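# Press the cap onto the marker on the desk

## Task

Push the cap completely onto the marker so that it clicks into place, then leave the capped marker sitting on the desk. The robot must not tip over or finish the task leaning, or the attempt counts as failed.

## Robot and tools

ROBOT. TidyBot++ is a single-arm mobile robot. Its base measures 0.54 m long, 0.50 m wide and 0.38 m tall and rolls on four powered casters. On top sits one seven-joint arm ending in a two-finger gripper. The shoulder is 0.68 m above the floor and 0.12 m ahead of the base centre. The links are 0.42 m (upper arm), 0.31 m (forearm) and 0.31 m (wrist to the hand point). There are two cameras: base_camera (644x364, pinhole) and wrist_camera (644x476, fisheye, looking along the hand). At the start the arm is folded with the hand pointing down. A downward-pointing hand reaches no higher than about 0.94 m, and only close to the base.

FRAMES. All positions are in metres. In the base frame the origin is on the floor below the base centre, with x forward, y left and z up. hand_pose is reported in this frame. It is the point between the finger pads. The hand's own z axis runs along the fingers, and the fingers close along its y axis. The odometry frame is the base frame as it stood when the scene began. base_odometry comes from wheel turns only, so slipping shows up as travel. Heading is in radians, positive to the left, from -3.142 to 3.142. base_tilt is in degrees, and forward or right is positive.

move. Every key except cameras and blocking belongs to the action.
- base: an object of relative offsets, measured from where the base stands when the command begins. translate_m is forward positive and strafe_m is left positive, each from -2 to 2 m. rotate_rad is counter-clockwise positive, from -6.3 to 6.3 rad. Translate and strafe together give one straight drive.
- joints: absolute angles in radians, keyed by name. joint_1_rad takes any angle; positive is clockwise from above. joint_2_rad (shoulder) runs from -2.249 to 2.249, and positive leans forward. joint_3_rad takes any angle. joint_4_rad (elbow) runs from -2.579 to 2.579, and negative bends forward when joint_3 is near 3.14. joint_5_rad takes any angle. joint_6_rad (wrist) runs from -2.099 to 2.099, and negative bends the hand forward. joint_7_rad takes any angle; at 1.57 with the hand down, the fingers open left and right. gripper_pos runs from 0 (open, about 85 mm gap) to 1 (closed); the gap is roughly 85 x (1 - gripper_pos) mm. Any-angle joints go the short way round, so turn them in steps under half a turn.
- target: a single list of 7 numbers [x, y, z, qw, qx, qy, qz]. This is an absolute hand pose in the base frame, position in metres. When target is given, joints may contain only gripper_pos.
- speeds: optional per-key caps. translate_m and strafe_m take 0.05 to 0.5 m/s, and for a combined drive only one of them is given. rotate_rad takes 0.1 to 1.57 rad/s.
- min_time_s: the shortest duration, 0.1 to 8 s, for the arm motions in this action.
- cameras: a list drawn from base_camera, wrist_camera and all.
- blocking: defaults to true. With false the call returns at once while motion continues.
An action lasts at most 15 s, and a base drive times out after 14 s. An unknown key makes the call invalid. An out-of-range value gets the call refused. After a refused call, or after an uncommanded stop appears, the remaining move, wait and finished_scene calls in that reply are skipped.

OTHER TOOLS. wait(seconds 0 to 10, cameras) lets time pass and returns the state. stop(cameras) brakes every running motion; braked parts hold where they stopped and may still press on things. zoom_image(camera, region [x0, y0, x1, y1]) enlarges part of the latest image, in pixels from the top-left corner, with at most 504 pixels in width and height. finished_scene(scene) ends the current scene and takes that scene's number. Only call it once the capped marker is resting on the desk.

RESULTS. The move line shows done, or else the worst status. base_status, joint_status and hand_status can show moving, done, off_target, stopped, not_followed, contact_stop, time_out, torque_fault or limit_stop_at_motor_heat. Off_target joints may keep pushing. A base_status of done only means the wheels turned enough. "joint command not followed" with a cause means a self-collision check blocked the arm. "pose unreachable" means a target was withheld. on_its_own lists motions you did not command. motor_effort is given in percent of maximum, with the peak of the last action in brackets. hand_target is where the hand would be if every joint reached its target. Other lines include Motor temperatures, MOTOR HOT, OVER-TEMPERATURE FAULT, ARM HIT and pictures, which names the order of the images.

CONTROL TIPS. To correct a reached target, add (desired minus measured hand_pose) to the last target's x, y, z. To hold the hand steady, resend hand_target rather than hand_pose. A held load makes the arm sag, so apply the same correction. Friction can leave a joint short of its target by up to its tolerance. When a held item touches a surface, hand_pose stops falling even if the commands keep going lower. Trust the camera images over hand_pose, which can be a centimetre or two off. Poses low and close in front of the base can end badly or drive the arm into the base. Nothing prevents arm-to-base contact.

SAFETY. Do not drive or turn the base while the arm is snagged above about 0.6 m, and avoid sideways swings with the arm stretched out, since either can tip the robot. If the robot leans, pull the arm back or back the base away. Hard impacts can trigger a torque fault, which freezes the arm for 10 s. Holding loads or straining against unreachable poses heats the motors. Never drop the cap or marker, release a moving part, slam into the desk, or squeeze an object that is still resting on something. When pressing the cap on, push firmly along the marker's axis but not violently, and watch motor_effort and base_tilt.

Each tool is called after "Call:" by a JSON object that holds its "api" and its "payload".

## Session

Call:
{"api": "move", "payload": {"joints": {"joint_6_rad": 0.5}, "cameras": ["all"]}}

Scene clock: 2.00 s.
Motor temperatures (°C): [32 36 37 38 37 47 40]
move: done
base_odometry: x=+0.000 y=+0.000 heading=+0.000
base_tilt: forward=-0.1 right=+0.0
base_status: not commanded
joint_positions: joint_1_rad=+0.015 joint_2_rad=-0.366 joint_3_rad=+3.122 joint_4_rad=-2.549 joint_5_rad=-0.050 joint_6_rad=+0.440 joint_7_rad=+1.549 gripper_pos=+0.000
joint_status: all done
motor_effort: joint_1_rad=+1(1) joint_2_rad=-5(5) joint_3_rad=+0(0) joint_4_rad=+18(18) joint_5_rad=+0(1) joint_6_rad=+8(9) joint_7_rad=+1(1)
hand_pose: x=+0.5321 y=-0.0028 z=+0.8408 quat_wxyz=(-0.012, +0.765, -0.029, +0.644) (m; base frame)
hand_target: x=+0.5344 y=-0.0035 z=+0.8582 quat_wxyz=(-0.011, +0.746, -0.029, +0.666) (m; base frame)
hand_status: not commanded
pictures: base_camera, wrist_camera

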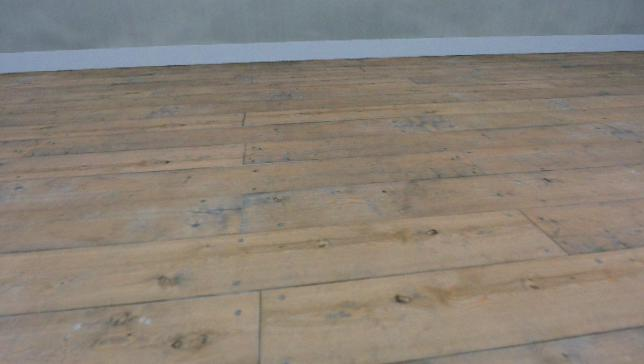

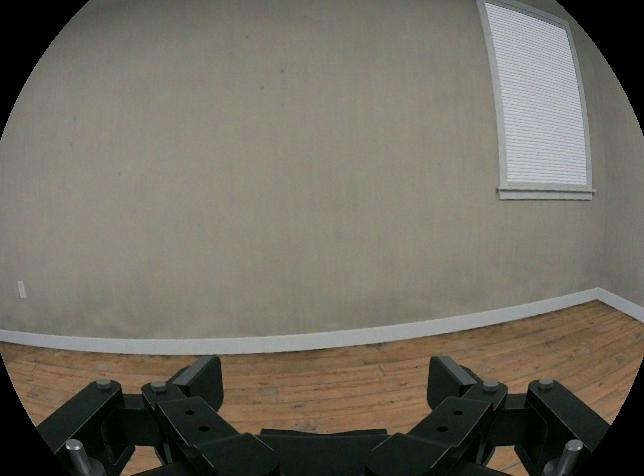

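Call:
{"api": "move", "payload": {"base": {"rotate_rad": -1.6}, "cameras": ["wrist_camera"]}}

Scene clock: 5.03 s.
move: done
base_odometry: x=+0.000 y=+0.000 heading=-1.600
base_tilt: forward=-0.2 right=+0.0
base_status: done
joint_positions: joint_1_rad=+0.015 joint_2_rad=-0.366 joint_3_rad=+3.122 joint_4_rad=-2.549 joint_5_rad=-0.050 joint_6_rad=+0.441 joint_7_rad=+1.549 gripper_pos=+0.000
joint_status: not commanded
motor_effort: joint_1_rad=+0(2) joint_2_rad=-5(6) joint_3_rad=+0(1) joint_4_rad=+18(18) joint_5_rad=+0(1) joint_6_rad=+8(9) joint_7_rad=+1(1)
hand_pose: x=+0.5321 y=-0.0028 z=+0.8408 quat_wxyz=(-0.012, +0.765, -0.029, +0.644) (m; base frame)
hand_target: x=+0.5344 y=-0.0035 z=+0.8582 quat_wxyz=(-0.011, +0.746, -0.029, +0.666) (m; base frame)
hand_status: not commanded
pictures: wrist_camera

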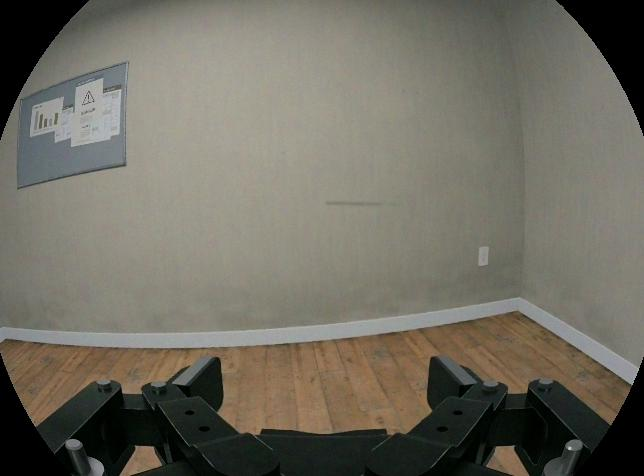

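Call:
{"api": "move", "payload": {"base": {"rotate_rad": -1.6}, "cameras": ["wrist_camera"]}}

Scene clock: 7.67 s.
move: done
base_odometry: x=+0.000 y=+0.000 heading=+3.084
base_tilt: forward=-0.2 right=+0.0
base_status: done
joint_positions: joint_1_rad=+0.015 joint_2_rad=-0.366 joint_3_rad=+3.122 joint_4_rad=-2.549 joint_5_rad=-0.050 joint_6_rad=+0.441 joint_7_rad=+1.549 gripper_pos=+0.000
joint_status: not commanded
motor_effort: joint_1_rad=+1(2) joint_2_rad=-5(6) joint_3_rad=+0(1) joint_4_rad=+18(18) joint_5_rad=+0(1) joint_6_rad=+8(9) joint_7_rad=+1(1)
hand_pose: x=+0.5321 y=-0.0028 z=+0.8408 quat_wxyz=(-0.012, +0.765, -0.029, +0.644) (m; base frame)
hand_target: x=+0.5344 y=-0.0035 z=+0.8582 quat_wxyz=(-0.011, +0.746, -0.029, +0.666) (m; base frame)
hand_status: not commanded
pictures: wrist_camera

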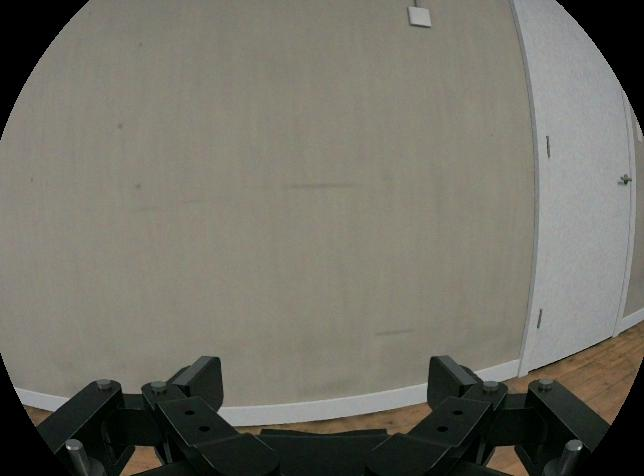

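Call:
{"api": "move", "payload": {"base": {"rotate_rad": -1.5}, "cameras": ["wrist_camera"]}}

Scene clock: 10.33 s.
move: done
base_odometry: x=+0.000 y=+0.000 heading=+1.584
base_tilt: forward=-0.1 right=+0.0
base_status: done
joint_positions: joint_1_rad=+0.015 joint_2_rad=-0.366 joint_3_rad=+3.122 joint_4_rad=-2.549 joint_5_rad=-0.050 joint_6_rad=+0.441 joint_7_rad=+1.549 gripper_pos=+0.000
joint_status: not commanded
motor_effort: joint_1_rad=+1(2) joint_2_rad=-5(6) joint_3_rad=+0(1) joint_4_rad=+18(18) joint_5_rad=+0(1) joint_6_rad=+8(9) joint_7_rad=+1(1)
hand_pose: x=+0.5321 y=-0.0028 z=+0.8408 quat_wxyz=(-0.012, +0.765, -0.029, +0.644) (m; base frame)
hand_target: x=+0.5344 y=-0.0035 z=+0.8582 quat_wxyz=(-0.011, +0.746, -0.029, +0.666) (m; base frame)
hand_status: not commanded
pictures: wrist_camera

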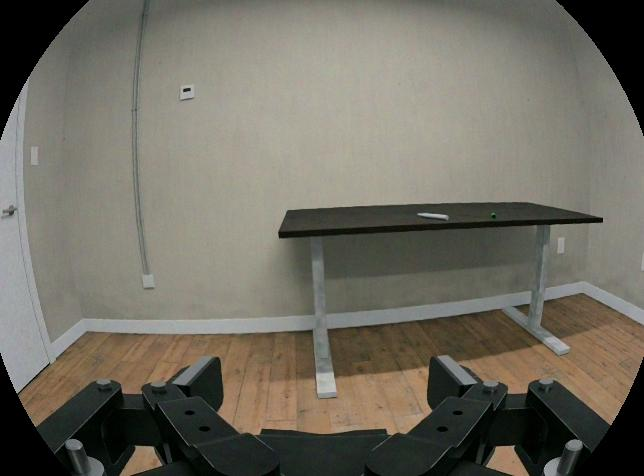

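Call:
{"api": "move", "payload": {"base": {"translate_m": 0.9, "strafe_m": -0.9, "rotate_rad": 0.25}, "cameras": ["wrist_camera"]}}

Scene clock: 15.83 s.
move: done
base_odometry: x=+0.888 y=+0.912 heading=+1.835
base_tilt: forward=-0.1 right=+0.0
base_status: done
joint_positions: joint_1_rad=+0.015 joint_2_rad=-0.366 joint_3_rad=+3.122 joint_4_rad=-2.549 joint_5_rad=-0.050 joint_6_rad=+0.442 joint_7_rad=+1.549 gripper_pos=+0.000
joint_status: not commanded
motor_effort: joint_1_rad=+1(2) joint_2_rad=-5(7) joint_3_rad=+0(2) joint_4_rad=+18(19) joint_5_rad=+0(1) joint_6_rad=+8(9) joint_7_rad=+1(1)
hand_pose: x=+0.5323 y=-0.0028 z=+0.8413 quat_wxyz=(-0.012, +0.764, -0.029, +0.644) (m; base frame)
hand_target: x=+0.5344 y=-0.0035 z=+0.8582 quat_wxyz=(-0.011, +0.746, -0.029, +0.666) (m; base frame)
hand_status: not commanded
pictures: wrist_camera

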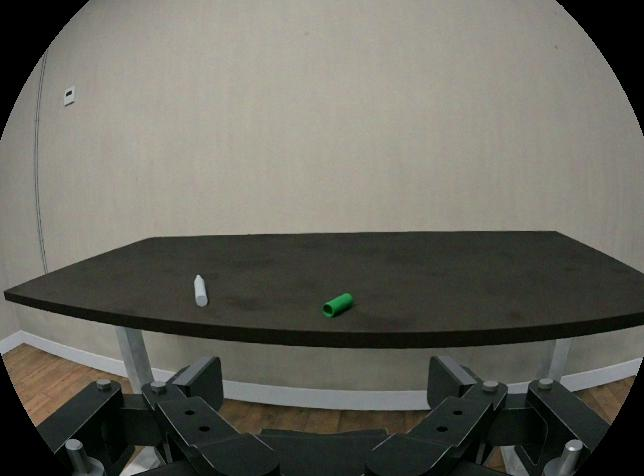

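Call:
{"api": "move", "payload": {"target": [0.48, 0, 0.96, 0, 0.924, 0, 0.383], "base": {"translate_m": 0.28, "strafe_m": 0.05}, "speeds": {"translate_m": 0.25}, "cameras": ["wrist_camera"]}}

Scene clock: 19.87 s.
move: done
base_odometry: x=+0.767 y=+1.169 heading=+1.835
base_tilt: forward=-0.1 right=+0.0
base_status: done
joint_positions: joint_1_rad=+0.011 joint_2_rad=-0.367 joint_3_rad=+3.124 joint_4_rad=-1.624 joint_5_rad=-0.050 joint_6_rad=-1.086 joint_7_rad=+1.549 gripper_pos=+0.000
joint_status: not commanded
motor_effort: joint_1_rad=+1(2) joint_2_rad=-5(10) joint_3_rad=+0(1) joint_4_rad=+18(20) joint_5_rad=+0(1) joint_6_rad=+6(9) joint_7_rad=+1(1)
hand_pose: x=+0.4896 y=+0.0190 z=+0.9541 quat_wxyz=(-0.027, +0.921, -0.008, +0.388) (m; base frame)
hand_target: x=+0.4800 y=+0.0000 z=+0.9600 quat_wxyz=(+0.000, +0.924, +0.000, +0.383) (m; base frame)
hand_status: done (0.022 m and 3.3 deg from the pose sent, 0.130 m and 35.4 deg at the start)
pictures: wrist_camera

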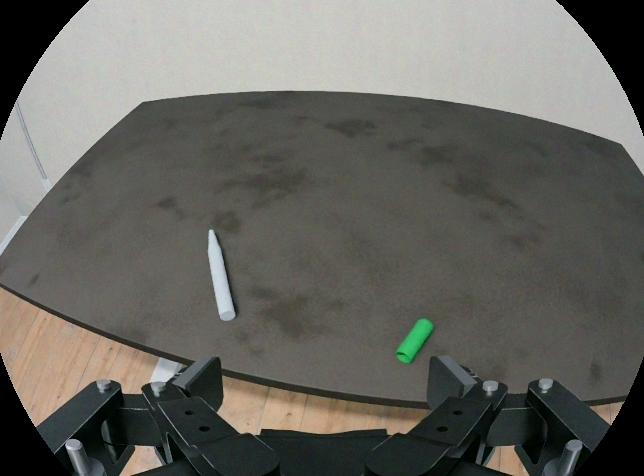

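Call:
{"api": "move", "payload": {"target": [0.58, 0.02, 0.90, 0, 1, 0, 0], "min_time_s": 2, "cameras": ["wrist_camera"]}}

Scene clock: 23.57 s.
move: done
base_odometry: x=+0.767 y=+1.169 heading=+1.835
base_tilt: forward=-0.1 right=+0.0
base_status: not commanded
joint_positions: joint_1_rad=-0.039 joint_2_rad=+0.444 joint_3_rad=+3.158 joint_4_rad=-0.631 joint_5_rad=-0.050 joint_6_rad=-2.030 joint_7_rad=+1.549 gripper_pos=+0.000
joint_status: not commanded
motor_effort: joint_1_rad=+0(2) joint_2_rad=-27(28) joint_3_rad=-1(1) joint_4_rad=+14(19) joint_5_rad=-1(1) joint_6_rad=+0(6) joint_7_rad=+1(1)
hand_pose: x=+0.5870 y=+0.0280 z=+0.9004 quat_wxyz=(-0.019, +1.000, +0.013, +0.018) (m; base frame)
hand_target: x=+0.5800 y=+0.0200 z=+0.9000 quat_wxyz=(+0.000, +1.000, +0.000, +0.000) (m; base frame)
hand_status: done (0.011 m and 3.3 deg from the pose sent, 0.105 m and 45.8 deg at the start)
pictures: wrist_camera

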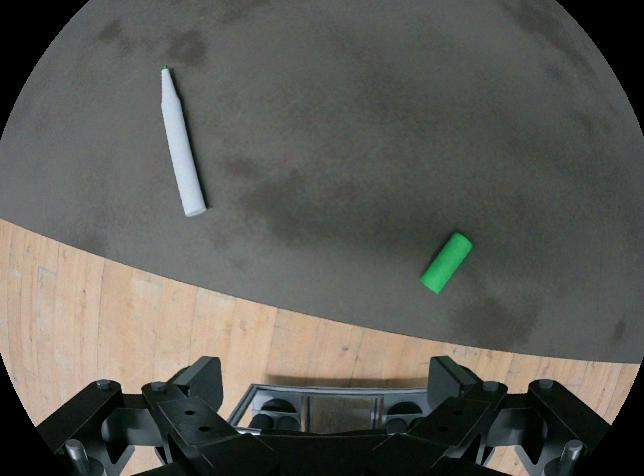

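Call:
{"api": "move", "payload": {"base": {"rotate_rad": -0.22, "strafe_m": 0.1}, "joints": {"gripper_pos": 0.38}}}

Call:
{"api": "move", "payload": {"target": [0.60, -0.03, 0.84, 0, 0.2, 0.98, 0], "min_time_s": 2.5, "cameras": ["wrist_camera"]}}

Scene clock: 27.93 s.
move: done
base_odometry: x=+0.670 y=+1.143 heading=+1.614
base_tilt: forward=-0.2 right=+0.0
base_status: done
joint_positions: joint_1_rad=-0.050 joint_2_rad=+0.445 joint_3_rad=+3.166 joint_4_rad=-0.630 joint_5_rad=-0.050 joint_6_rad=-2.033 joint_7_rad=+1.549 gripper_pos=+0.380
joint_status: all done
motor_effort: joint_1_rad=-1(5) joint_2_rad=-27(28) joint_3_rad=-1(3) joint_4_rad=+14(14) joint_5_rad=-1(2) joint_6_rad=-1(1) joint_7_rad=+1(1)
hand_pose: x=+0.5864 y=+0.0304 z=+0.9000 quat_wxyz=(-0.017, +1.000, +0.015, +0.016) (m; base frame)
hand_target: x=+0.5800 y=+0.0200 z=+0.9000 quat_wxyz=(+0.000, +1.000, +0.000, +0.000) (m; base frame)
hand_status: not commanded
pictures: none

Scene clock: 31.13 s.
move: done
base_odometry: x=+0.670 y=+1.143 heading=+1.614
base_tilt: forward=-0.1 right=+0.0
base_status: not commanded
joint_positions: joint_1_rad=+0.244 joint_2_rad=+0.454 joint_3_rad=+2.749 joint_4_rad=-0.800 joint_5_rad=+0.120 joint_6_rad=-1.915 joint_7_rad=+4.167 gripper_pos=+0.380
joint_status: not commanded
motor_effort: joint_1_rad=+2(2) joint_2_rad=-27(27) joint_3_rad=-3(3) joint_4_rad=+14(15) joint_5_rad=-1(1) joint_6_rad=+0(1) joint_7_rad=+1(1)
hand_pose: x=+0.5878 y=-0.0105 z=+0.8568 quat_wxyz=(-0.009, +0.235, +0.972, +0.026) (m; base frame)
hand_target: x=+0.6000 y=-0.0300 z=+0.8400 quat_wxyz=(+0.000, +0.200, +0.980, +0.000) (m; base frame)
hand_status: done (0.029 m and 5.2 deg from the pose sent, 0.086 m and 155.3 deg at the start)
pictures: wrist_camera

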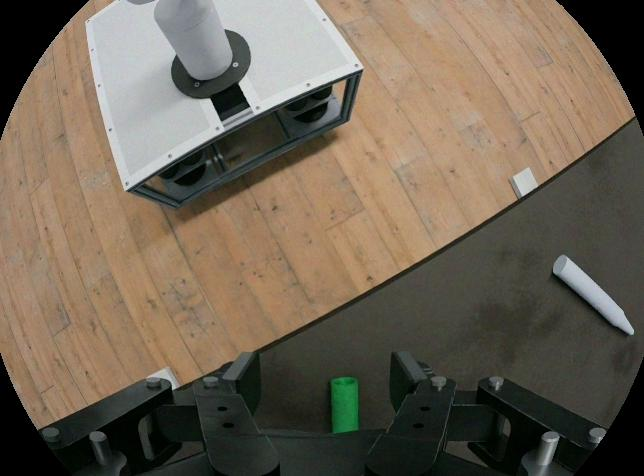

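Call:
{"api": "move", "payload": {"target": [0.655, -0.044, 0.765, 0, 0.22, 0.975, 0], "min_time_s": 1.5, "cameras": ["wrist_camera"]}}

Scene clock: 33.97 s.
move: done
base_odometry: x=+0.670 y=+1.143 heading=+1.614
base_tilt: forward=-0.1 right=+0.0
base_status: not commanded
joint_positions: joint_1_rad=+0.246 joint_2_rad=+0.585 joint_3_rad=+2.749 joint_4_rad=-0.839 joint_5_rad=+0.157 joint_6_rad=-1.757 joint_7_rad=+4.168 gripper_pos=+0.380
joint_status: not commanded
motor_effort: joint_1_rad=+0(1) joint_2_rad=-31(32) joint_3_rad=-3(4) joint_4_rad=+15(15) joint_5_rad=-1(1) joint_6_rad=-1(1) joint_7_rad=+1(1)
hand_pose: x=+0.6460 y=-0.0226 z=+0.7806 quat_wxyz=(-0.012, +0.241, +0.970, +0.027) (m; base frame)
hand_target: x=+0.6550 y=-0.0440 z=+0.7650 quat_wxyz=(+0.000, +0.220, +0.975, +0.000) (m; base frame)
hand_status: done (0.028 m and 4.1 deg from the pose sent, 0.119 m and 3.6 deg at the start)
pictures: wrist_camera

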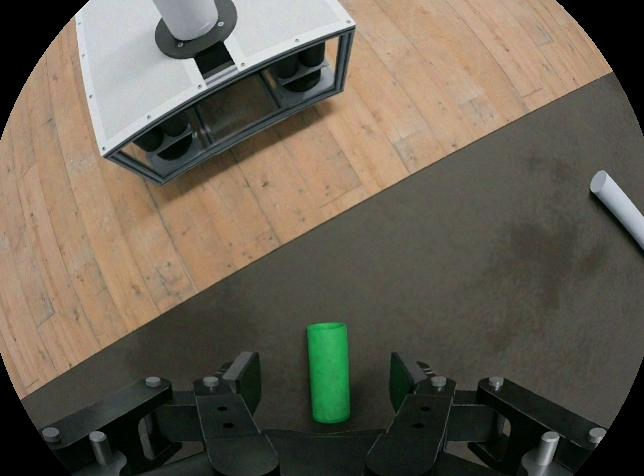

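Call:
{"api": "move", "payload": {"target": [0.655, -0.044, 0.728, 0, 0.22, 0.975, 0], "min_time_s": 1.2}}

Call:
{"api": "move", "payload": {"joints": {"gripper_pos": 0.89}, "cameras": ["wrist_camera"]}}

Scene clock: 36.50 s.
move: done
base_odometry: x=+0.670 y=+1.143 heading=+1.614
base_tilt: forward=-0.1 right=+0.0
base_status: not commanded
joint_positions: joint_1_rad=+0.278 joint_2_rad=+0.585 joint_3_rad=+2.723 joint_4_rad=-0.969 joint_5_rad=+0.171 joint_6_rad=-1.638 joint_7_rad=+4.168 gripper_pos=+0.380
joint_status: not commanded
motor_effort: joint_1_rad=+0(2) joint_2_rad=-31(32) joint_3_rad=-4(4) joint_4_rad=+15(16) joint_5_rad=-1(1) joint_6_rad=-1(2) joint_7_rad=+1(1)
hand_pose: x=+0.6468 y=-0.0255 z=+0.7425 quat_wxyz=(-0.014, +0.236, +0.971, +0.025) (m; base frame)
hand_target: x=+0.6550 y=-0.0440 z=+0.7280 quat_wxyz=(+0.000, +0.220, +0.975, +0.000) (m; base frame)
hand_status: done (0.025 m and 3.8 deg from the pose sent, 0.057 m and 4.1 deg at the start)
pictures: none

Scene clock: 37.33 s.
move: off_target
base_odometry: x=+0.670 y=+1.143 heading=+1.614
base_tilt: forward=-0.1 right=+0.0
base_status: not commanded
joint_positions: joint_1_rad=+0.289 joint_2_rad=+0.579 joint_3_rad=+2.723 joint_4_rad=-0.969 joint_5_rad=+0.182 joint_6_rad=-1.638 joint_7_rad=+4.168 gripper_pos=+0.826
joint_status: gripper_pos off_target (ended at +0.826, target +0.890)
motor_effort: joint_1_rad=-1(2) joint_2_rad=-26(31) joint_3_rad=-4(5) joint_4_rad=+13(15) joint_5_rad=-2(3) joint_6_rad=+1(2) joint_7_rad=+1(1)
hand_pose: x=+0.6465 y=-0.0340 z=+0.7455 quat_wxyz=(-0.009, +0.241, +0.970, +0.020) (m; base frame)
hand_target: x=+0.6550 y=-0.0440 z=+0.7280 quat_wxyz=(+0.000, +0.220, +0.975, +0.000) (m; base frame)
hand_status: not commanded
pictures: wrist_camera

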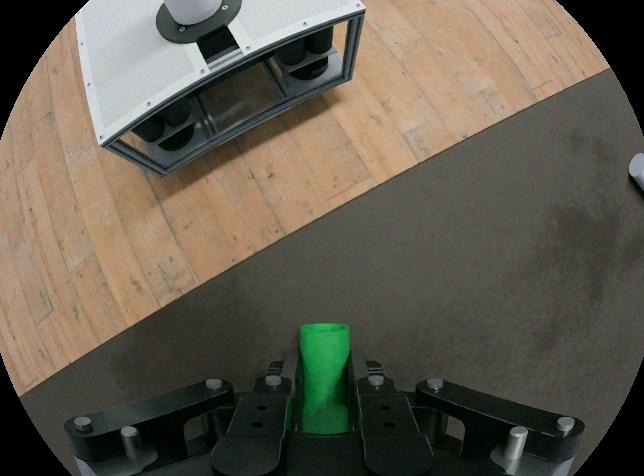

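Call:
{"api": "move", "payload": {"target": [0.62, -0.03, 0.84, 0, 0.22, 0.975, 0], "min_time_s": 1.5, "cameras": ["wrist_camera"]}}

Call:
{"api": "move", "payload": {"base": {"translate_m": -0.185}}}

Call:
{"api": "move", "payload": {"target": [0.48, 0, 0.95, 0, 0.924, 0, 0.383], "min_time_s": 3}}

Call:
{"api": "move", "payload": {"target": [0.68, 0, 0.93, 0, 0.7071, 0, 0.7071], "min_time_s": 2, "cameras": ["wrist_camera"]}}

Scene clock: 40.50 s.
move: done
base_odometry: x=+0.670 y=+1.143 heading=+1.614
base_tilt: forward=-0.1 right=+0.0
base_status: not commanded
joint_positions: joint_1_rad=+0.235 joint_2_rad=+0.572 joint_3_rad=+2.729 joint_4_rad=-0.745 joint_5_rad=+0.182 joint_6_rad=-1.864 joint_7_rad=+4.168 gripper_pos=+0.826
joint_status: not commanded
motor_effort: joint_1_rad=+0(2) joint_2_rad=-30(34) joint_3_rad=-3(4) joint_4_rad=+15(16) joint_5_rad=-1(2) joint_6_rad=-1(1) joint_7_rad=+1(1)
hand_pose: x=+0.6345 y=-0.0223 z=+0.8160 quat_wxyz=(-0.010, +0.237, +0.971, +0.020) (m; base frame)
hand_target: x=+0.6200 y=-0.0300 z=+0.8400 quat_wxyz=(+0.000, +0.220, +0.975, +0.000) (m; base frame)
hand_status: done (0.029 m and 3.3 deg from the pose sent, 0.098 m and 3.5 deg at the start)
pictures: wrist_camera

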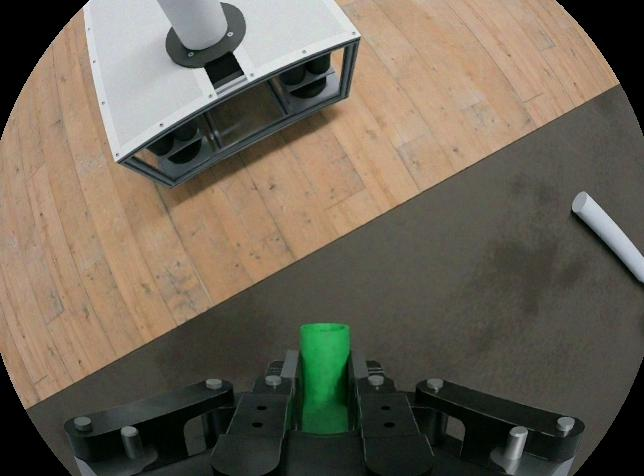

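Scene clock: 42.10 s.
move: done
base_odometry: x=+0.678 y=+0.958 heading=+1.614
base_tilt: forward=-0.1 right=+0.0
base_status: done
joint_positions: joint_1_rad=+0.233 joint_2_rad=+0.561 joint_3_rad=+2.729 joint_4_rad=-0.744 joint_5_rad=+0.182 joint_6_rad=-1.871 joint_7_rad=+4.168 gripper_pos=+0.826
joint_status: not commanded
motor_effort: joint_1_rad=+0(2) joint_2_rad=-30(34) joint_3_rad=-3(4) joint_4_rad=+15(15) joint_5_rad=-1(1) joint_6_rad=-1(2) joint_7_rad=+1(1)
hand_pose: x=+0.6309 y=-0.0215 z=+0.8219 quat_wxyz=(-0.008, +0.236, +0.971, +0.019) (m; base frame)
hand_target: x=+0.6200 y=-0.0300 z=+0.8400 quat_wxyz=(+0.000, +0.220, +0.975, +0.000) (m; base frame)
hand_status: not commanded
pictures: none

Scene clock: 45.80 s.
move: done
base_odometry: x=+0.678 y=+0.958 heading=+1.614
base_tilt: forward=-0.1 right=+0.0
base_status: not commanded
joint_positions: joint_1_rad=+0.011 joint_2_rad=-0.372 joint_3_rad=+3.124 joint_4_rad=-1.607 joint_5_rad=+0.078 joint_6_rad=-1.160 joint_7_rad=+1.657 gripper_pos=+0.826
joint_status: not commanded
motor_effort: joint_1_rad=+1(2) joint_2_rad=-5(32) joint_3_rad=+0(3) joint_4_rad=+18(19) joint_5_rad=+0(1) joint_6_rad=+5(6) joint_7_rad=+1(1)
hand_pose: x=+0.4737 y=-0.0172 z=+0.9495 quat_wxyz=(+0.057, +0.929, +0.045, +0.362) (m; base frame)
hand_target: x=+0.4800 y=+0.0000 z=+0.9500 quat_wxyz=(+0.000, +0.924, +0.000, +0.383) (m; base frame)
hand_status: done (0.018 m and 8.7 deg from the pose sent, 0.199 m and 153.9 deg at the start)
pictures: none

Scene clock: 48.50 s.
move: done
base_odometry: x=+0.678 y=+0.958 heading=+1.614
base_tilt: forward=-0.1 right=+0.0
base_status: not commanded
joint_positions: joint_1_rad=+0.010 joint_2_rad=-0.044 joint_3_rad=+3.129 joint_4_rad=-2.153 joint_5_rad=+0.078 joint_6_rad=+0.515 joint_7_rad=+1.646 gripper_pos=+0.826
joint_status: not commanded
motor_effort: joint_1_rad=+1(2) joint_2_rad=-16(17) joint_3_rad=-1(1) joint_4_rad=+19(21) joint_5_rad=+0(1) joint_6_rad=+8(9) joint_7_rad=+1(1)
hand_pose: x=+0.6812 y=+0.0150 z=+0.9331 quat_wxyz=(+0.035, +0.713, +0.066, +0.697) (m; base frame)
hand_target: x=+0.6800 y=+0.0000 z=+0.9300 quat_wxyz=(+0.000, +0.707, +0.000, +0.707) (m; base frame)
hand_status: done (0.015 m and 8.7 deg from the pose sent, 0.208 m and 48.1 deg at the start)
pictures: wrist_camera

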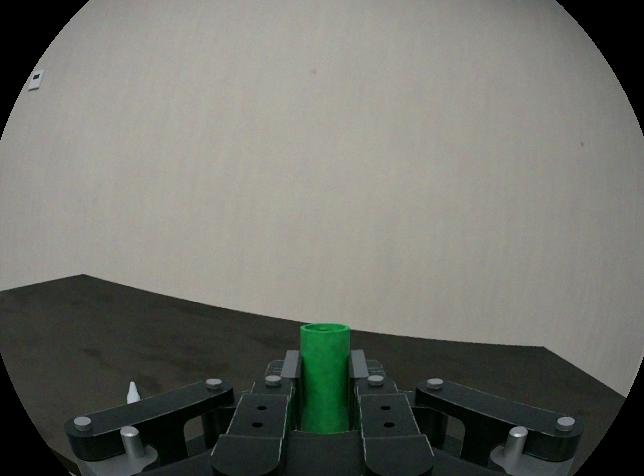

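Call:
{"api": "move", "payload": {"joints": {"joint_1_rad": 0.03, "joint_2_rad": 0.37, "joint_3_rad": 3.14, "joint_4_rad": -2.06, "joint_5_rad": 0, "joint_6_rad": 0.87, "joint_7_rad": 1.41}, "min_time_s": 2, "cameras": ["wrist_camera"]}}

Scene clock: 52.40 s.
move: done
base_odometry: x=+0.678 y=+0.958 heading=+1.614
base_tilt: forward=-0.1 right=+0.0
base_status: not commanded
joint_positions: joint_1_rad=+0.013 joint_2_rad=+0.358 joint_3_rad=+3.129 joint_4_rad=-2.084 joint_5_rad=+0.075 joint_6_rad=+0.808 joint_7_rad=+1.493 gripper_pos=+0.826
joint_status: all done
motor_effort: joint_1_rad=+1(2) joint_2_rad=-25(27) joint_3_rad=-1(2) joint_4_rad=+15(19) joint_5_rad=-1(2) joint_6_rad=+8(9) joint_7_rad=+1(2)
hand_pose: x=+0.7790 y=+0.0167 z=+0.8155 quat_wxyz=(-0.030, +0.729, +0.007, +0.683) (m; base frame)
hand_target: x=+0.7875 y=-0.0178 z=+0.8394 quat_wxyz=(-0.047, +0.700, -0.067, +0.709) (m; base frame)
hand_status: not commanded
pictures: wrist_camera

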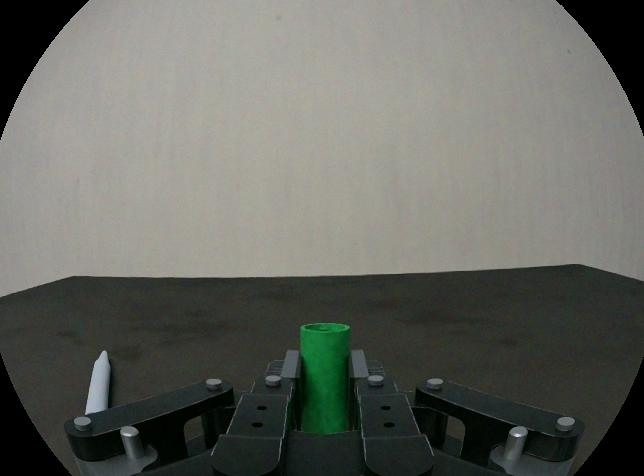

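Call:
{"api": "move", "payload": {"joints": {"joint_2_rad": 0.435, "joint_4_rad": -2.185, "joint_6_rad": 1.075}, "min_time_s": 1.2}}

Call:
{"api": "move", "payload": {"joints": {"joint_2_rad": 0.454, "joint_4_rad": -2.205, "joint_6_rad": 1.11}, "min_time_s": 0.6, "cameras": ["wrist_camera"]}}

Scene clock: 55.57 s.
move: done
base_odometry: x=+0.678 y=+0.958 heading=+1.614
base_tilt: forward=-0.1 right=+0.0
base_status: not commanded
joint_positions: joint_1_rad=+0.013 joint_2_rad=+0.417 joint_3_rad=+3.129 joint_4_rad=-2.160 joint_5_rad=+0.075 joint_6_rad=+1.012 joint_7_rad=+1.492 gripper_pos=+0.826
joint_status: all done
motor_effort: joint_1_rad=+1(2) joint_2_rad=-26(27) joint_3_rad=-1(1) joint_4_rad=+14(16) joint_5_rad=+0(1) joint_6_rad=+8(9) joint_7_rad=+1(1)
hand_pose: x=+0.7682 y=+0.0194 z=+0.8023 quat_wxyz=(-0.037, +0.705, +0.007, +0.708) (m; base frame)
hand_target: x=+0.7639 y=-0.0172 z=+0.7989 quat_wxyz=(-0.048, +0.695, -0.066, +0.715) (m; base frame)
hand_status: not commanded
pictures: none

Scene clock: 56.47 s.
move: done
base_odometry: x=+0.678 y=+0.958 heading=+1.614
base_tilt: forward=-0.1 right=+0.0
base_status: not commanded
joint_positions: joint_1_rad=+0.013 joint_2_rad=+0.436 joint_3_rad=+3.129 joint_4_rad=-2.179 joint_5_rad=+0.075 joint_6_rad=+1.047 joint_7_rad=+1.492 gripper_pos=+0.826
joint_status: all done
motor_effort: joint_1_rad=+1(2) joint_2_rad=-26(28) joint_3_rad=-1(1) joint_4_rad=+13(14) joint_5_rad=+0(1) joint_6_rad=+8(9) joint_7_rad=+1(1)
hand_pose: x=+0.7652 y=+0.0198 z=+0.7924 quat_wxyz=(-0.039, +0.706, +0.006, +0.707) (m; base frame)
hand_target: x=+0.7604 y=-0.0171 z=+0.7883 quat_wxyz=(-0.047, +0.696, -0.066, +0.713) (m; base frame)
hand_status: not commanded
pictures: wrist_camera

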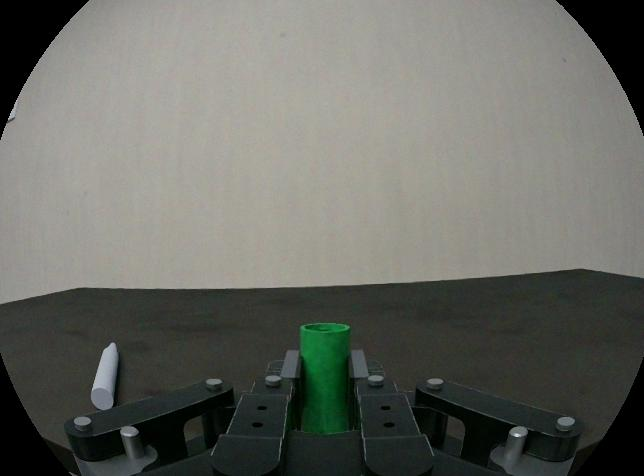

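Call:
{"api": "move", "payload": {"base": {"translate_m": 0.025}, "joints": {"joint_2_rad": 0.491, "joint_4_rad": -2.246, "joint_6_rad": 1.18, "joint_7_rad": 1.6}, "min_time_s": 1.2, "cameras": ["wrist_camera"]}}

Scene clock: 59.27 s.
move: done
base_odometry: x=+0.677 y=+0.983 heading=+1.614
base_tilt: forward=-0.1 right=+0.0
base_status: done
joint_positions: joint_1_rad=+0.014 joint_2_rad=+0.472 joint_3_rad=+3.129 joint_4_rad=-2.220 joint_5_rad=+0.075 joint_6_rad=+1.117 joint_7_rad=+1.524 gripper_pos=+0.826
joint_status: all done
motor_effort: joint_1_rad=+1(2) joint_2_rad=-26(27) joint_3_rad=-1(2) joint_4_rad=+12(14) joint_5_rad=+0(1) joint_6_rad=+9(10) joint_7_rad=+1(2)
hand_pose: x=+0.7574 y=+0.0201 z=+0.7723 quat_wxyz=(-0.030, +0.708, +0.016, +0.705) (m; base frame)
hand_target: x=+0.7522 y=-0.0168 z=+0.7682 quat_wxyz=(+0.020, +0.702, +0.000, +0.712) (m; base frame)
hand_status: not commanded
pictures: wrist_camera

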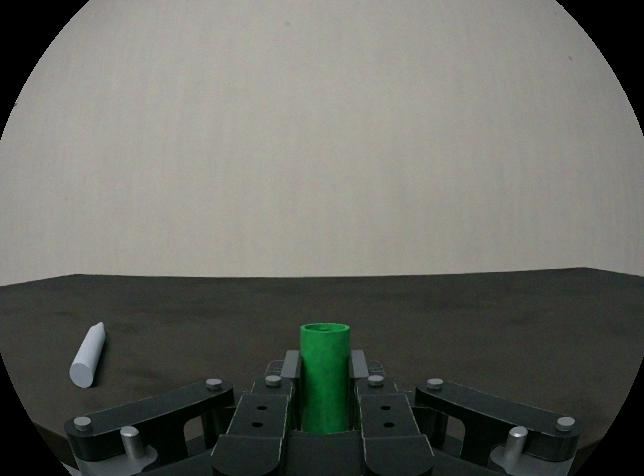

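Call:
{"api": "move", "payload": {"joints": {"joint_2_rad": 0.506, "joint_4_rad": -2.263, "joint_6_rad": 1.212}, "min_time_s": 0.6}}

Call:
{"api": "move", "payload": {"joints": {"joint_2_rad": 0.517, "joint_4_rad": -2.275, "joint_6_rad": 1.236}, "min_time_s": 0.6, "cameras": ["wrist_camera"]}}

Scene clock: 60.73 s.
move: done
base_odometry: x=+0.677 y=+0.983 heading=+1.614
base_tilt: forward=-0.1 right=+0.0
base_status: not commanded
joint_positions: joint_1_rad=+0.014 joint_2_rad=+0.487 joint_3_rad=+3.129 joint_4_rad=-2.238 joint_5_rad=+0.075 joint_6_rad=+1.149 joint_7_rad=+1.524 gripper_pos=+0.826
joint_status: all done
motor_effort: joint_1_rad=+1(1) joint_2_rad=-26(27) joint_3_rad=-1(1) joint_4_rad=+12(13) joint_5_rad=+0(1) joint_6_rad=+8(9) joint_7_rad=+1(1)
hand_pose: x=+0.7537 y=+0.0204 z=+0.7646 quat_wxyz=(-0.031, +0.709, +0.015, +0.704) (m; base frame)
hand_target: x=+0.7484 y=-0.0167 z=+0.7614 quat_wxyz=(+0.020, +0.702, +0.000, +0.712) (m; base frame)
hand_status: not commanded
pictures: none

Scene clock: 61.63 s.
move: done
base_odometry: x=+0.677 y=+0.983 heading=+1.614
base_tilt: forward=-0.1 right=+0.0
base_status: not commanded
joint_positions: joint_1_rad=+0.014 joint_2_rad=+0.497 joint_3_rad=+3.129 joint_4_rad=-2.250 joint_5_rad=+0.075 joint_6_rad=+1.173 joint_7_rad=+1.524 gripper_pos=+0.826
joint_status: all done
motor_effort: joint_1_rad=+0(2) joint_2_rad=-26(26) joint_3_rad=-1(1) joint_4_rad=+11(12) joint_5_rad=+0(1) joint_6_rad=+8(9) joint_7_rad=+1(1)
hand_pose: x=+0.7511 y=+0.0206 z=+0.7604 quat_wxyz=(-0.032, +0.708, +0.015, +0.705) (m; base frame)
hand_target: x=+0.7457 y=-0.0167 z=+0.7569 quat_wxyz=(+0.020, +0.702, +0.000, +0.712) (m; base frame)
hand_status: not commanded
pictures: wrist_camera

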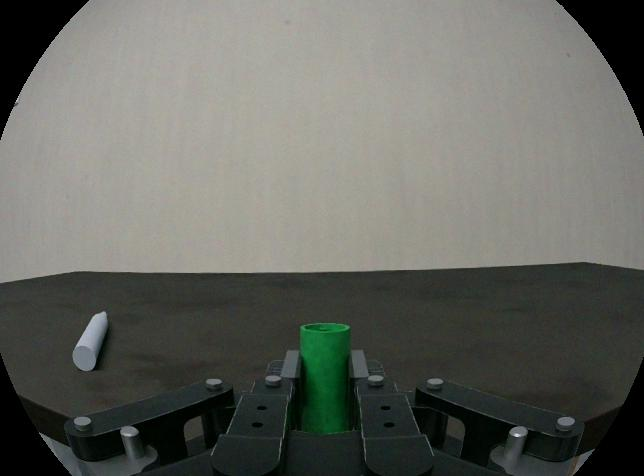

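Call:
{"api": "move", "payload": {"base": {"translate_m": 0.01}, "joints": {"joint_2_rad": 0.527, "joint_4_rad": -2.286, "joint_6_rad": 1.257}, "min_time_s": 0.6}}

Call:
{"api": "move", "payload": {"joints": {"joint_2_rad": 0.537, "joint_4_rad": -2.297, "joint_6_rad": 1.278}, "min_time_s": 0.6}}

Call:
{"api": "move", "payload": {"joints": {"joint_2_rad": 0.545, "joint_4_rad": -2.305, "joint_6_rad": 1.294}, "min_time_s": 0.6, "cameras": ["wrist_camera"]}}

Scene clock: 63.50 s.
move: done
base_odometry: x=+0.676 y=+0.994 heading=+1.613
base_tilt: forward=-0.1 right=+0.0
base_status: done
joint_positions: joint_1_rad=+0.014 joint_2_rad=+0.506 joint_3_rad=+3.129 joint_4_rad=-2.260 joint_5_rad=+0.074 joint_6_rad=+1.199 joint_7_rad=+1.524 gripper_pos=+0.826
joint_status: all done
motor_effort: joint_1_rad=+1(1) joint_2_rad=-25(27) joint_3_rad=-1(1) joint_4_rad=+11(13) joint_5_rad=+0(1) joint_6_rad=+8(9) joint_7_rad=+1(1)
hand_pose: x=+0.7487 y=+0.0207 z=+0.7582 quat_wxyz=(-0.032, +0.706, +0.015, +0.707) (m; base frame)
hand_target: x=+0.7431 y=-0.0166 z=+0.7526 quat_wxyz=(+0.020, +0.702, +0.000, +0.712) (m; base frame)
hand_status: not commanded
pictures: none

Scene clock: 64.40 s.
move: done
base_odometry: x=+0.676 y=+0.994 heading=+1.613
base_tilt: forward=-0.1 right=+0.0
base_status: not commanded
joint_positions: joint_1_rad=+0.014 joint_2_rad=+0.512 joint_3_rad=+3.129 joint_4_rad=-2.268 joint_5_rad=+0.074 joint_6_rad=+1.221 joint_7_rad=+1.524 gripper_pos=+0.826
joint_status: all done
motor_effort: joint_1_rad=+0(1) joint_2_rad=-25(27) joint_3_rad=-1(1) joint_4_rad=+10(12) joint_5_rad=+0(1) joint_6_rad=+8(8) joint_7_rad=+1(1)
hand_pose: x=+0.7467 y=+0.0209 z=+0.7580 quat_wxyz=(-0.033, +0.703, +0.014, +0.710) (m; base frame)
hand_target: x=+0.7405 y=-0.0165 z=+0.7484 quat_wxyz=(+0.020, +0.702, +0.000, +0.712) (m; base frame)
hand_status: not commanded
pictures: none

Scene clock: 65.30 s.
move: done
base_odometry: x=+0.676 y=+0.994 heading=+1.613
base_tilt: forward=-0.1 right=+0.0
base_status: not commanded
joint_positions: joint_1_rad=+0.014 joint_2_rad=+0.518 joint_3_rad=+3.129 joint_4_rad=-2.275 joint_5_rad=+0.074 joint_6_rad=+1.240 joint_7_rad=+1.524 gripper_pos=+0.826
joint_status: all done
motor_effort: joint_1_rad=+1(2) joint_2_rad=-25(26) joint_3_rad=-1(1) joint_4_rad=+10(11) joint_5_rad=+0(1) joint_6_rad=+8(8) joint_7_rad=+1(1)
hand_pose: x=+0.7452 y=+0.0210 z=+0.7578 quat_wxyz=(-0.034, +0.700, +0.014, +0.713) (m; base frame)
hand_target: x=+0.7385 y=-0.0165 z=+0.7452 quat_wxyz=(+0.020, +0.702, +0.000, +0.712) (m; base frame)
hand_status: not commanded
pictures: wrist_camera

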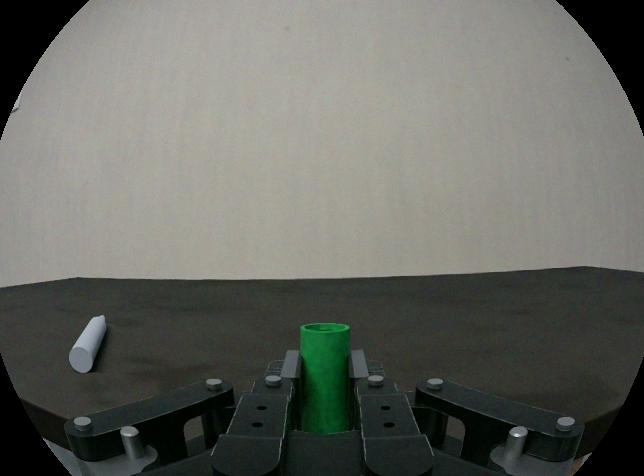

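Call:
{"api": "move", "payload": {"joints": {"gripper_pos": 0.5}, "cameras": ["wrist_camera"]}}

Scene clock: 66.70 s.
move: done
base_odometry: x=+0.676 y=+0.994 heading=+1.613
base_tilt: forward=-0.1 right=+0.0
base_status: not commanded
joint_positions: joint_1_rad=+0.014 joint_2_rad=+0.526 joint_3_rad=+3.129 joint_4_rad=-2.281 joint_5_rad=+0.074 joint_6_rad=+1.240 joint_7_rad=+1.524 gripper_pos=+0.500
joint_status: all done
motor_effort: joint_1_rad=+0(2) joint_2_rad=-26(26) joint_3_rad=-1(1) joint_4_rad=+10(11) joint_5_rad=+0(1) joint_6_rad=+8(9) joint_7_rad=+1(1)
hand_pose: x=+0.7439 y=+0.0210 z=+0.7499 quat_wxyz=(-0.034, +0.706, +0.014, +0.708) (m; base frame)
hand_target: x=+0.7385 y=-0.0165 z=+0.7452 quat_wxyz=(+0.020, +0.702, +0.000, +0.712) (m; base frame)
hand_status: not commanded
pictures: wrist_camera

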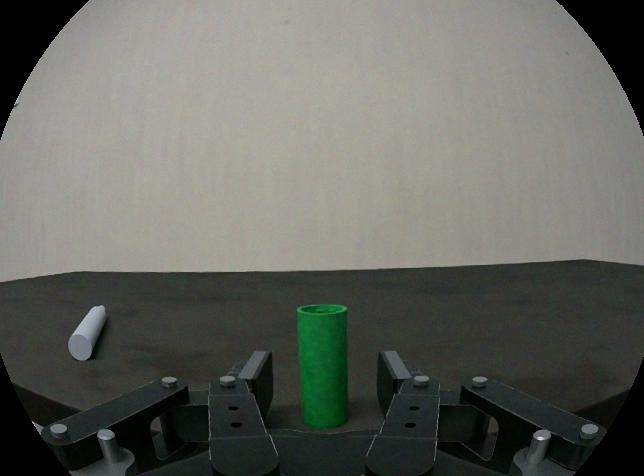

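Call:
{"api": "move", "payload": {"base": {"translate_m": -0.15}, "speeds": {"translate_m": 0.3}}}

Call:
{"api": "move", "payload": {"target": [0.5, 0.05, 0.94, 0, 0.924, 0, 0.383], "min_time_s": 2, "cameras": ["wrist_camera"]}}

Call:
{"api": "move", "payload": {"target": [0.60, 0.19, 0.90, 0, 0.9636, 0.2672, 0], "min_time_s": 2.5}}

Call:
{"api": "move", "payload": {"base": {"translate_m": 0.299}, "speeds": {"translate_m": 0.3}, "cameras": ["wrist_camera"]}}

Scene clock: 70.50 s.
move: done
base_odometry: x=+0.683 y=+0.844 heading=+1.614
base_tilt: forward=-0.1 right=+0.0
base_status: done
joint_positions: joint_1_rad=+0.014 joint_2_rad=+0.531 joint_3_rad=+3.129 joint_4_rad=-2.288 joint_5_rad=+0.074 joint_6_rad=+1.241 joint_7_rad=+1.524 gripper_pos=+0.500
joint_status: not commanded
motor_effort: joint_1_rad=+1(2) joint_2_rad=-25(27) joint_3_rad=-1(1) joint_4_rad=+10(12) joint_5_rad=+0(1) joint_6_rad=+8(9) joint_7_rad=+1(1)
hand_pose: x=+0.7422 y=+0.0210 z=+0.7439 quat_wxyz=(-0.034, +0.710, +0.014, +0.703) (m; base frame)
hand_target: x=+0.7385 y=-0.0165 z=+0.7452 quat_wxyz=(+0.020, +0.702, +0.000, +0.712) (m; base frame)
hand_status: not commanded
pictures: none

Scene clock: 73.63 s.
move: done
base_odometry: x=+0.683 y=+0.844 heading=+1.614
base_tilt: forward=-0.1 right=+0.0
base_status: not commanded
joint_positions: joint_1_rad=+0.014 joint_2_rad=-0.327 joint_3_rad=+2.994 joint_4_rad=-1.659 joint_5_rad=+0.074 joint_6_rad=-1.009 joint_7_rad=+1.487 gripper_pos=+0.500
joint_status: not commanded
motor_effort: joint_1_rad=+1(2) joint_2_rad=-7(28) joint_3_rad=+0(1) joint_4_rad=+19(20) joint_5_rad=+1(1) joint_6_rad=+5(9) joint_7_rad=+1(1)
hand_pose: x=+0.5095 y=+0.0432 z=+0.9374 quat_wxyz=(+0.017, +0.919, +0.034, +0.392) (m; base frame)
hand_target: x=+0.5000 y=+0.0500 z=+0.9400 quat_wxyz=(+0.000, +0.924, +0.000, +0.383) (m; base frame)
hand_status: done (0.012 m and 4.6 deg from the pose sent, 0.313 m and 44.6 deg at the start)
pictures: wrist_camera

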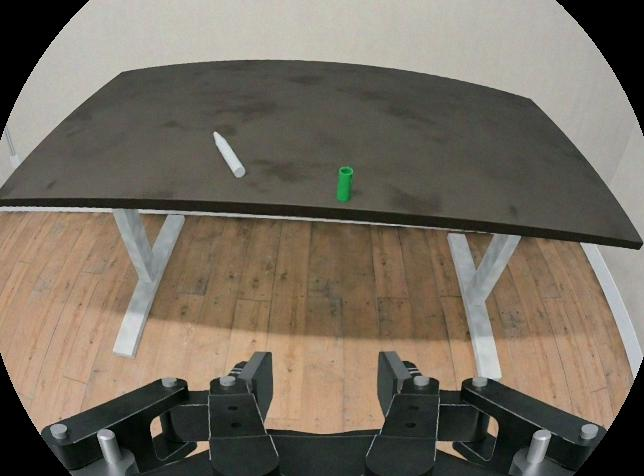

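Scene clock: 84.07 s.
move: time_out
base_odometry: x=+0.683 y=+0.844 heading=+1.614
base_tilt: forward=-0.1 right=+0.0
base_status: not commanded
joint_positions: joint_1_rad=-0.364 joint_2_rad=+0.770 joint_3_rad=+3.216 joint_4_rad=-0.056 joint_5_rad=-0.035 joint_6_rad=-2.035 joint_7_rad=+1.708 gripper_pos=+0.500
joint_status: not commanded
motor_effort: joint_1_rad=+1(4) joint_2_rad=-34(43) joint_3_rad=-1(2) joint_4_rad=+13(20) joint_5_rad=+0(2) joint_6_rad=+2(6) joint_7_rad=+1(1)
hand_pose: x=+0.6935 y=+0.2078 z=+0.8971 quat_wxyz=(-0.001, +0.962, +0.233, +0.141) (m; base frame)
hand_target: x=+0.6890 y=+0.2115 z=+0.8961 quat_wxyz=(-0.007, +0.962, +0.238, +0.135) (m; base frame)
hand_status: time_out (0.095 m and 16.6 deg from the pose sent, 0.176 m and 53.0 deg at the start; a joint's target at an end of its range on 261 of 300 steps)
pictures: none

not run: a stop that you did not command came earlier in this reply.

Call:
{"api": "move", "payload": {"target": [0.65, 0.19, 0.83, 0, 0.9636, 0.2672, 0], "min_time_s": 1.5}}

Call:
{"api": "move", "payload": {"base": {"translate_m": 0.299}, "speeds": {"translate_m": 0.3}, "cameras": ["wrist_camera"]}}

Scene clock: 86.57 s.
move: done
base_odometry: x=+0.683 y=+0.844 heading=+1.614
base_tilt: forward=-0.1 right=+0.0
base_status: not commanded
joint_positions: joint_1_rad=-0.359 joint_2_rad=+0.770 joint_3_rad=+3.171 joint_4_rad=-0.267 joint_5_rad=-0.035 joint_6_rad=-2.043 joint_7_rad=+1.708 gripper_pos=+0.500
joint_status: not commanded
motor_effort: joint_1_rad=+1(2) joint_2_rad=-35(36) joint_3_rad=-1(1) joint_4_rad=+14(15) joint_5_rad=+0(1) joint_6_rad=+0(2) joint_7_rad=+1(1)
hand_pose: x=+0.6641 y=+0.2067 z=+0.8327 quat_wxyz=(-0.008, +0.969, +0.244, +0.030) (m; base frame)
hand_target: x=+0.6500 y=+0.1900 z=+0.8300 quat_wxyz=(+0.000, +0.964, +0.267, +0.000) (m; base frame)
hand_status: done (0.022 m and 4.5 deg from the pose sent, 0.082 m and 16.6 deg at the start)
pictures: none

Scene clock: 88.60 s.
move: done
base_odometry: x=+0.670 y=+1.142 heading=+1.614
base_tilt: forward=-0.1 right=+0.0
base_status: done
joint_positions: joint_1_rad=-0.350 joint_2_rad=+0.772 joint_3_rad=+3.168 joint_4_rad=-0.268 joint_5_rad=-0.035 joint_6_rad=-2.049 joint_7_rad=+1.708 gripper_pos=+0.500
joint_status: not commanded
motor_effort: joint_1_rad=+0(3) joint_2_rad=-35(39) joint_3_rad=-1(1) joint_4_rad=+14(15) joint_5_rad=+0(1) joint_6_rad=+0(1) joint_7_rad=+1(1)
hand_pose: x=+0.6638 y=+0.2020 z=+0.8316 quat_wxyz=(-0.009, +0.970, +0.240, +0.026) (m; base frame)
hand_target: x=+0.6500 y=+0.1900 z=+0.8300 quat_wxyz=(+0.000, +0.964, +0.267, +0.000) (m; base frame)
hand_status: not commanded
pictures: wrist_camera

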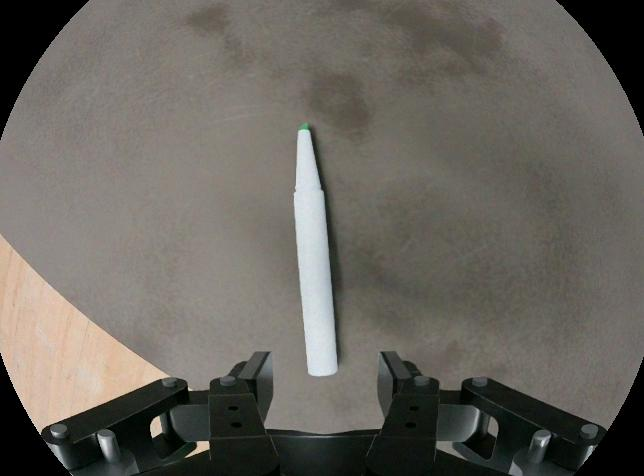

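Call:
{"api": "move", "payload": {"target": [0.678, 0.213, 0.77, 0, 0.954, 0.3, 0], "min_time_s": 1.3, "cameras": ["wrist_camera"]}}

Scene clock: 96.87 s.
move: done
base_odometry: x=+0.670 y=+1.142 heading=+1.614
base_tilt: forward=-0.1 right=+0.0
base_status: not commanded
joint_positions: joint_1_rad=-0.351 joint_2_rad=+0.786 joint_3_rad=+3.148 joint_4_rad=-0.392 joint_5_rad=-0.035 joint_6_rad=-1.964 joint_7_rad=+1.732 gripper_pos=+0.500
joint_status: not commanded
motor_effort: joint_1_rad=+1(2) joint_2_rad=-36(37) joint_3_rad=-1(1) joint_4_rad=+14(15) joint_5_rad=-1(1) joint_6_rad=-1(1) joint_7_rad=+1(1)
hand_pose: x=+0.6681 y=+0.2105 z=+0.7884 quat_wxyz=(-0.014, +0.966, +0.257, -0.001) (m; base frame)
hand_target: x=+0.6780 y=+0.2130 z=+0.7700 quat_wxyz=(+0.000, +0.954, +0.300, +0.000) (m; base frame)
hand_status: done (0.021 m and 5.3 deg from the pose sent, 0.064 m and 7.7 deg at the start)
pictures: wrist_camera

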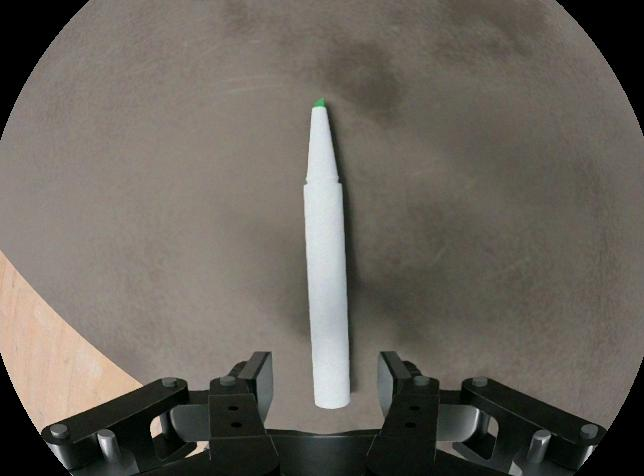

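Call:
{"api": "move", "payload": {"target": [0.708, 0.226, 0.735, 0, 0.9483, 0.3173, 0], "min_time_s": 1.3, "cameras": ["wrist_camera"]}}

Scene clock: 99.93 s.
move: done
base_odometry: x=+0.670 y=+1.142 heading=+1.614
base_tilt: forward=-0.1 right=+0.0
base_status: not commanded
joint_positions: joint_1_rad=-0.351 joint_2_rad=+0.905 joint_3_rad=+3.148 joint_4_rad=-0.290 joint_5_rad=-0.035 joint_6_rad=-1.964 joint_7_rad=+1.770 gripper_pos=+0.500
joint_status: not commanded
motor_effort: joint_1_rad=+0(2) joint_2_rad=-37(39) joint_3_rad=-1(1) joint_4_rad=+14(15) joint_5_rad=-1(1) joint_6_rad=+0(1) joint_7_rad=+1(1)
hand_pose: x=+0.6961 y=+0.2209 z=+0.7455 quat_wxyz=(-0.013, +0.961, +0.276, -0.010) (m; base frame)
hand_target: x=+0.7080 y=+0.2260 z=+0.7350 quat_wxyz=(+0.000, +0.948, +0.317, +0.000) (m; base frame)
hand_status: done (0.017 m and 5.3 deg from the pose sent, 0.068 m and 7.4 deg at the start)
pictures: wrist_camera

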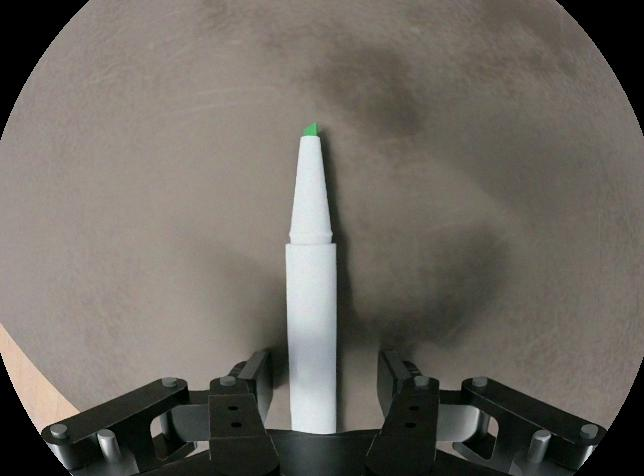

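Call:
{"api": "move", "payload": {"target": [0.704, 0.232, 0.733, 0, 0.9483, 0.3173, 0], "min_time_s": 0.8}}

Call:
{"api": "move", "payload": {"joints": {"gripper_pos": 0.9}, "cameras": ["wrist_camera"]}}

Scene clock: 101.73 s.
move: done
base_odometry: x=+0.670 y=+1.142 heading=+1.614
base_tilt: forward=-0.1 right=+0.0
base_status: not commanded
joint_positions: joint_1_rad=-0.355 joint_2_rad=+0.906 joint_3_rad=+3.148 joint_4_rad=-0.290 joint_5_rad=-0.035 joint_6_rad=-1.959 joint_7_rad=+1.770 gripper_pos=+0.500
joint_status: not commanded
motor_effort: joint_1_rad=+0(2) joint_2_rad=-37(38) joint_3_rad=-2(2) joint_4_rad=+14(14) joint_5_rad=-1(1) joint_6_rad=+0(1) joint_7_rad=+1(1)
hand_pose: x=+0.6967 y=+0.2241 z=+0.7454 quat_wxyz=(-0.013, +0.960, +0.278, -0.008) (m; base frame)
hand_target: x=+0.7040 y=+0.2320 z=+0.7330 quat_wxyz=(+0.000, +0.948, +0.317, +0.000) (m; base frame)
hand_status: done (0.016 m and 5.0 deg from the pose sent, 0.018 m and 5.3 deg at the start)
pictures: none

Scene clock: 102.50 s.
move: off_target
base_odometry: x=+0.670 y=+1.142 heading=+1.614
base_tilt: forward=-0.1 right=+0.0
base_status: not commanded
joint_positions: joint_1_rad=-0.355 joint_2_rad=+0.902 joint_3_rad=+3.148 joint_4_rad=-0.290 joint_5_rad=-0.035 joint_6_rad=-1.955 joint_7_rad=+1.770 gripper_pos=+0.835
joint_status: gripper_pos off_target (ended at +0.835, target +0.900)
motor_effort: joint_1_rad=-2(4) joint_2_rad=-33(36) joint_3_rad=-2(3) joint_4_rad=+12(13) joint_5_rad=-2(3) joint_6_rad=+0(1) joint_7_rad=+1(1)
hand_pose: x=+0.6975 y=+0.2245 z=+0.7475 quat_wxyz=(-0.013, +0.960, +0.278, -0.004) (m; base frame)
hand_target: x=+0.7040 y=+0.2320 z=+0.7330 quat_wxyz=(+0.000, +0.948, +0.317, +0.000) (m; base frame)
hand_status: not commanded
pictures: wrist_camera

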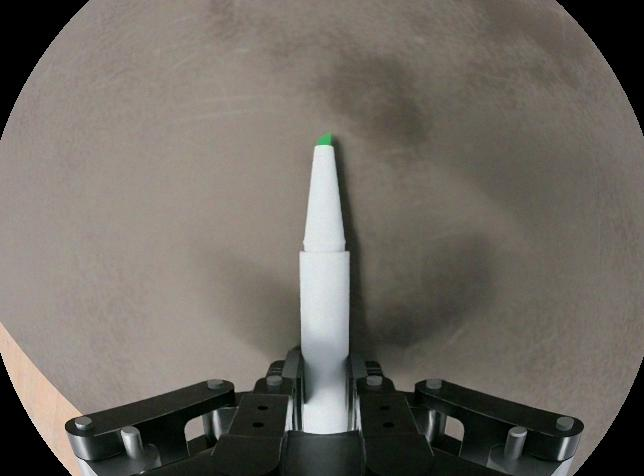

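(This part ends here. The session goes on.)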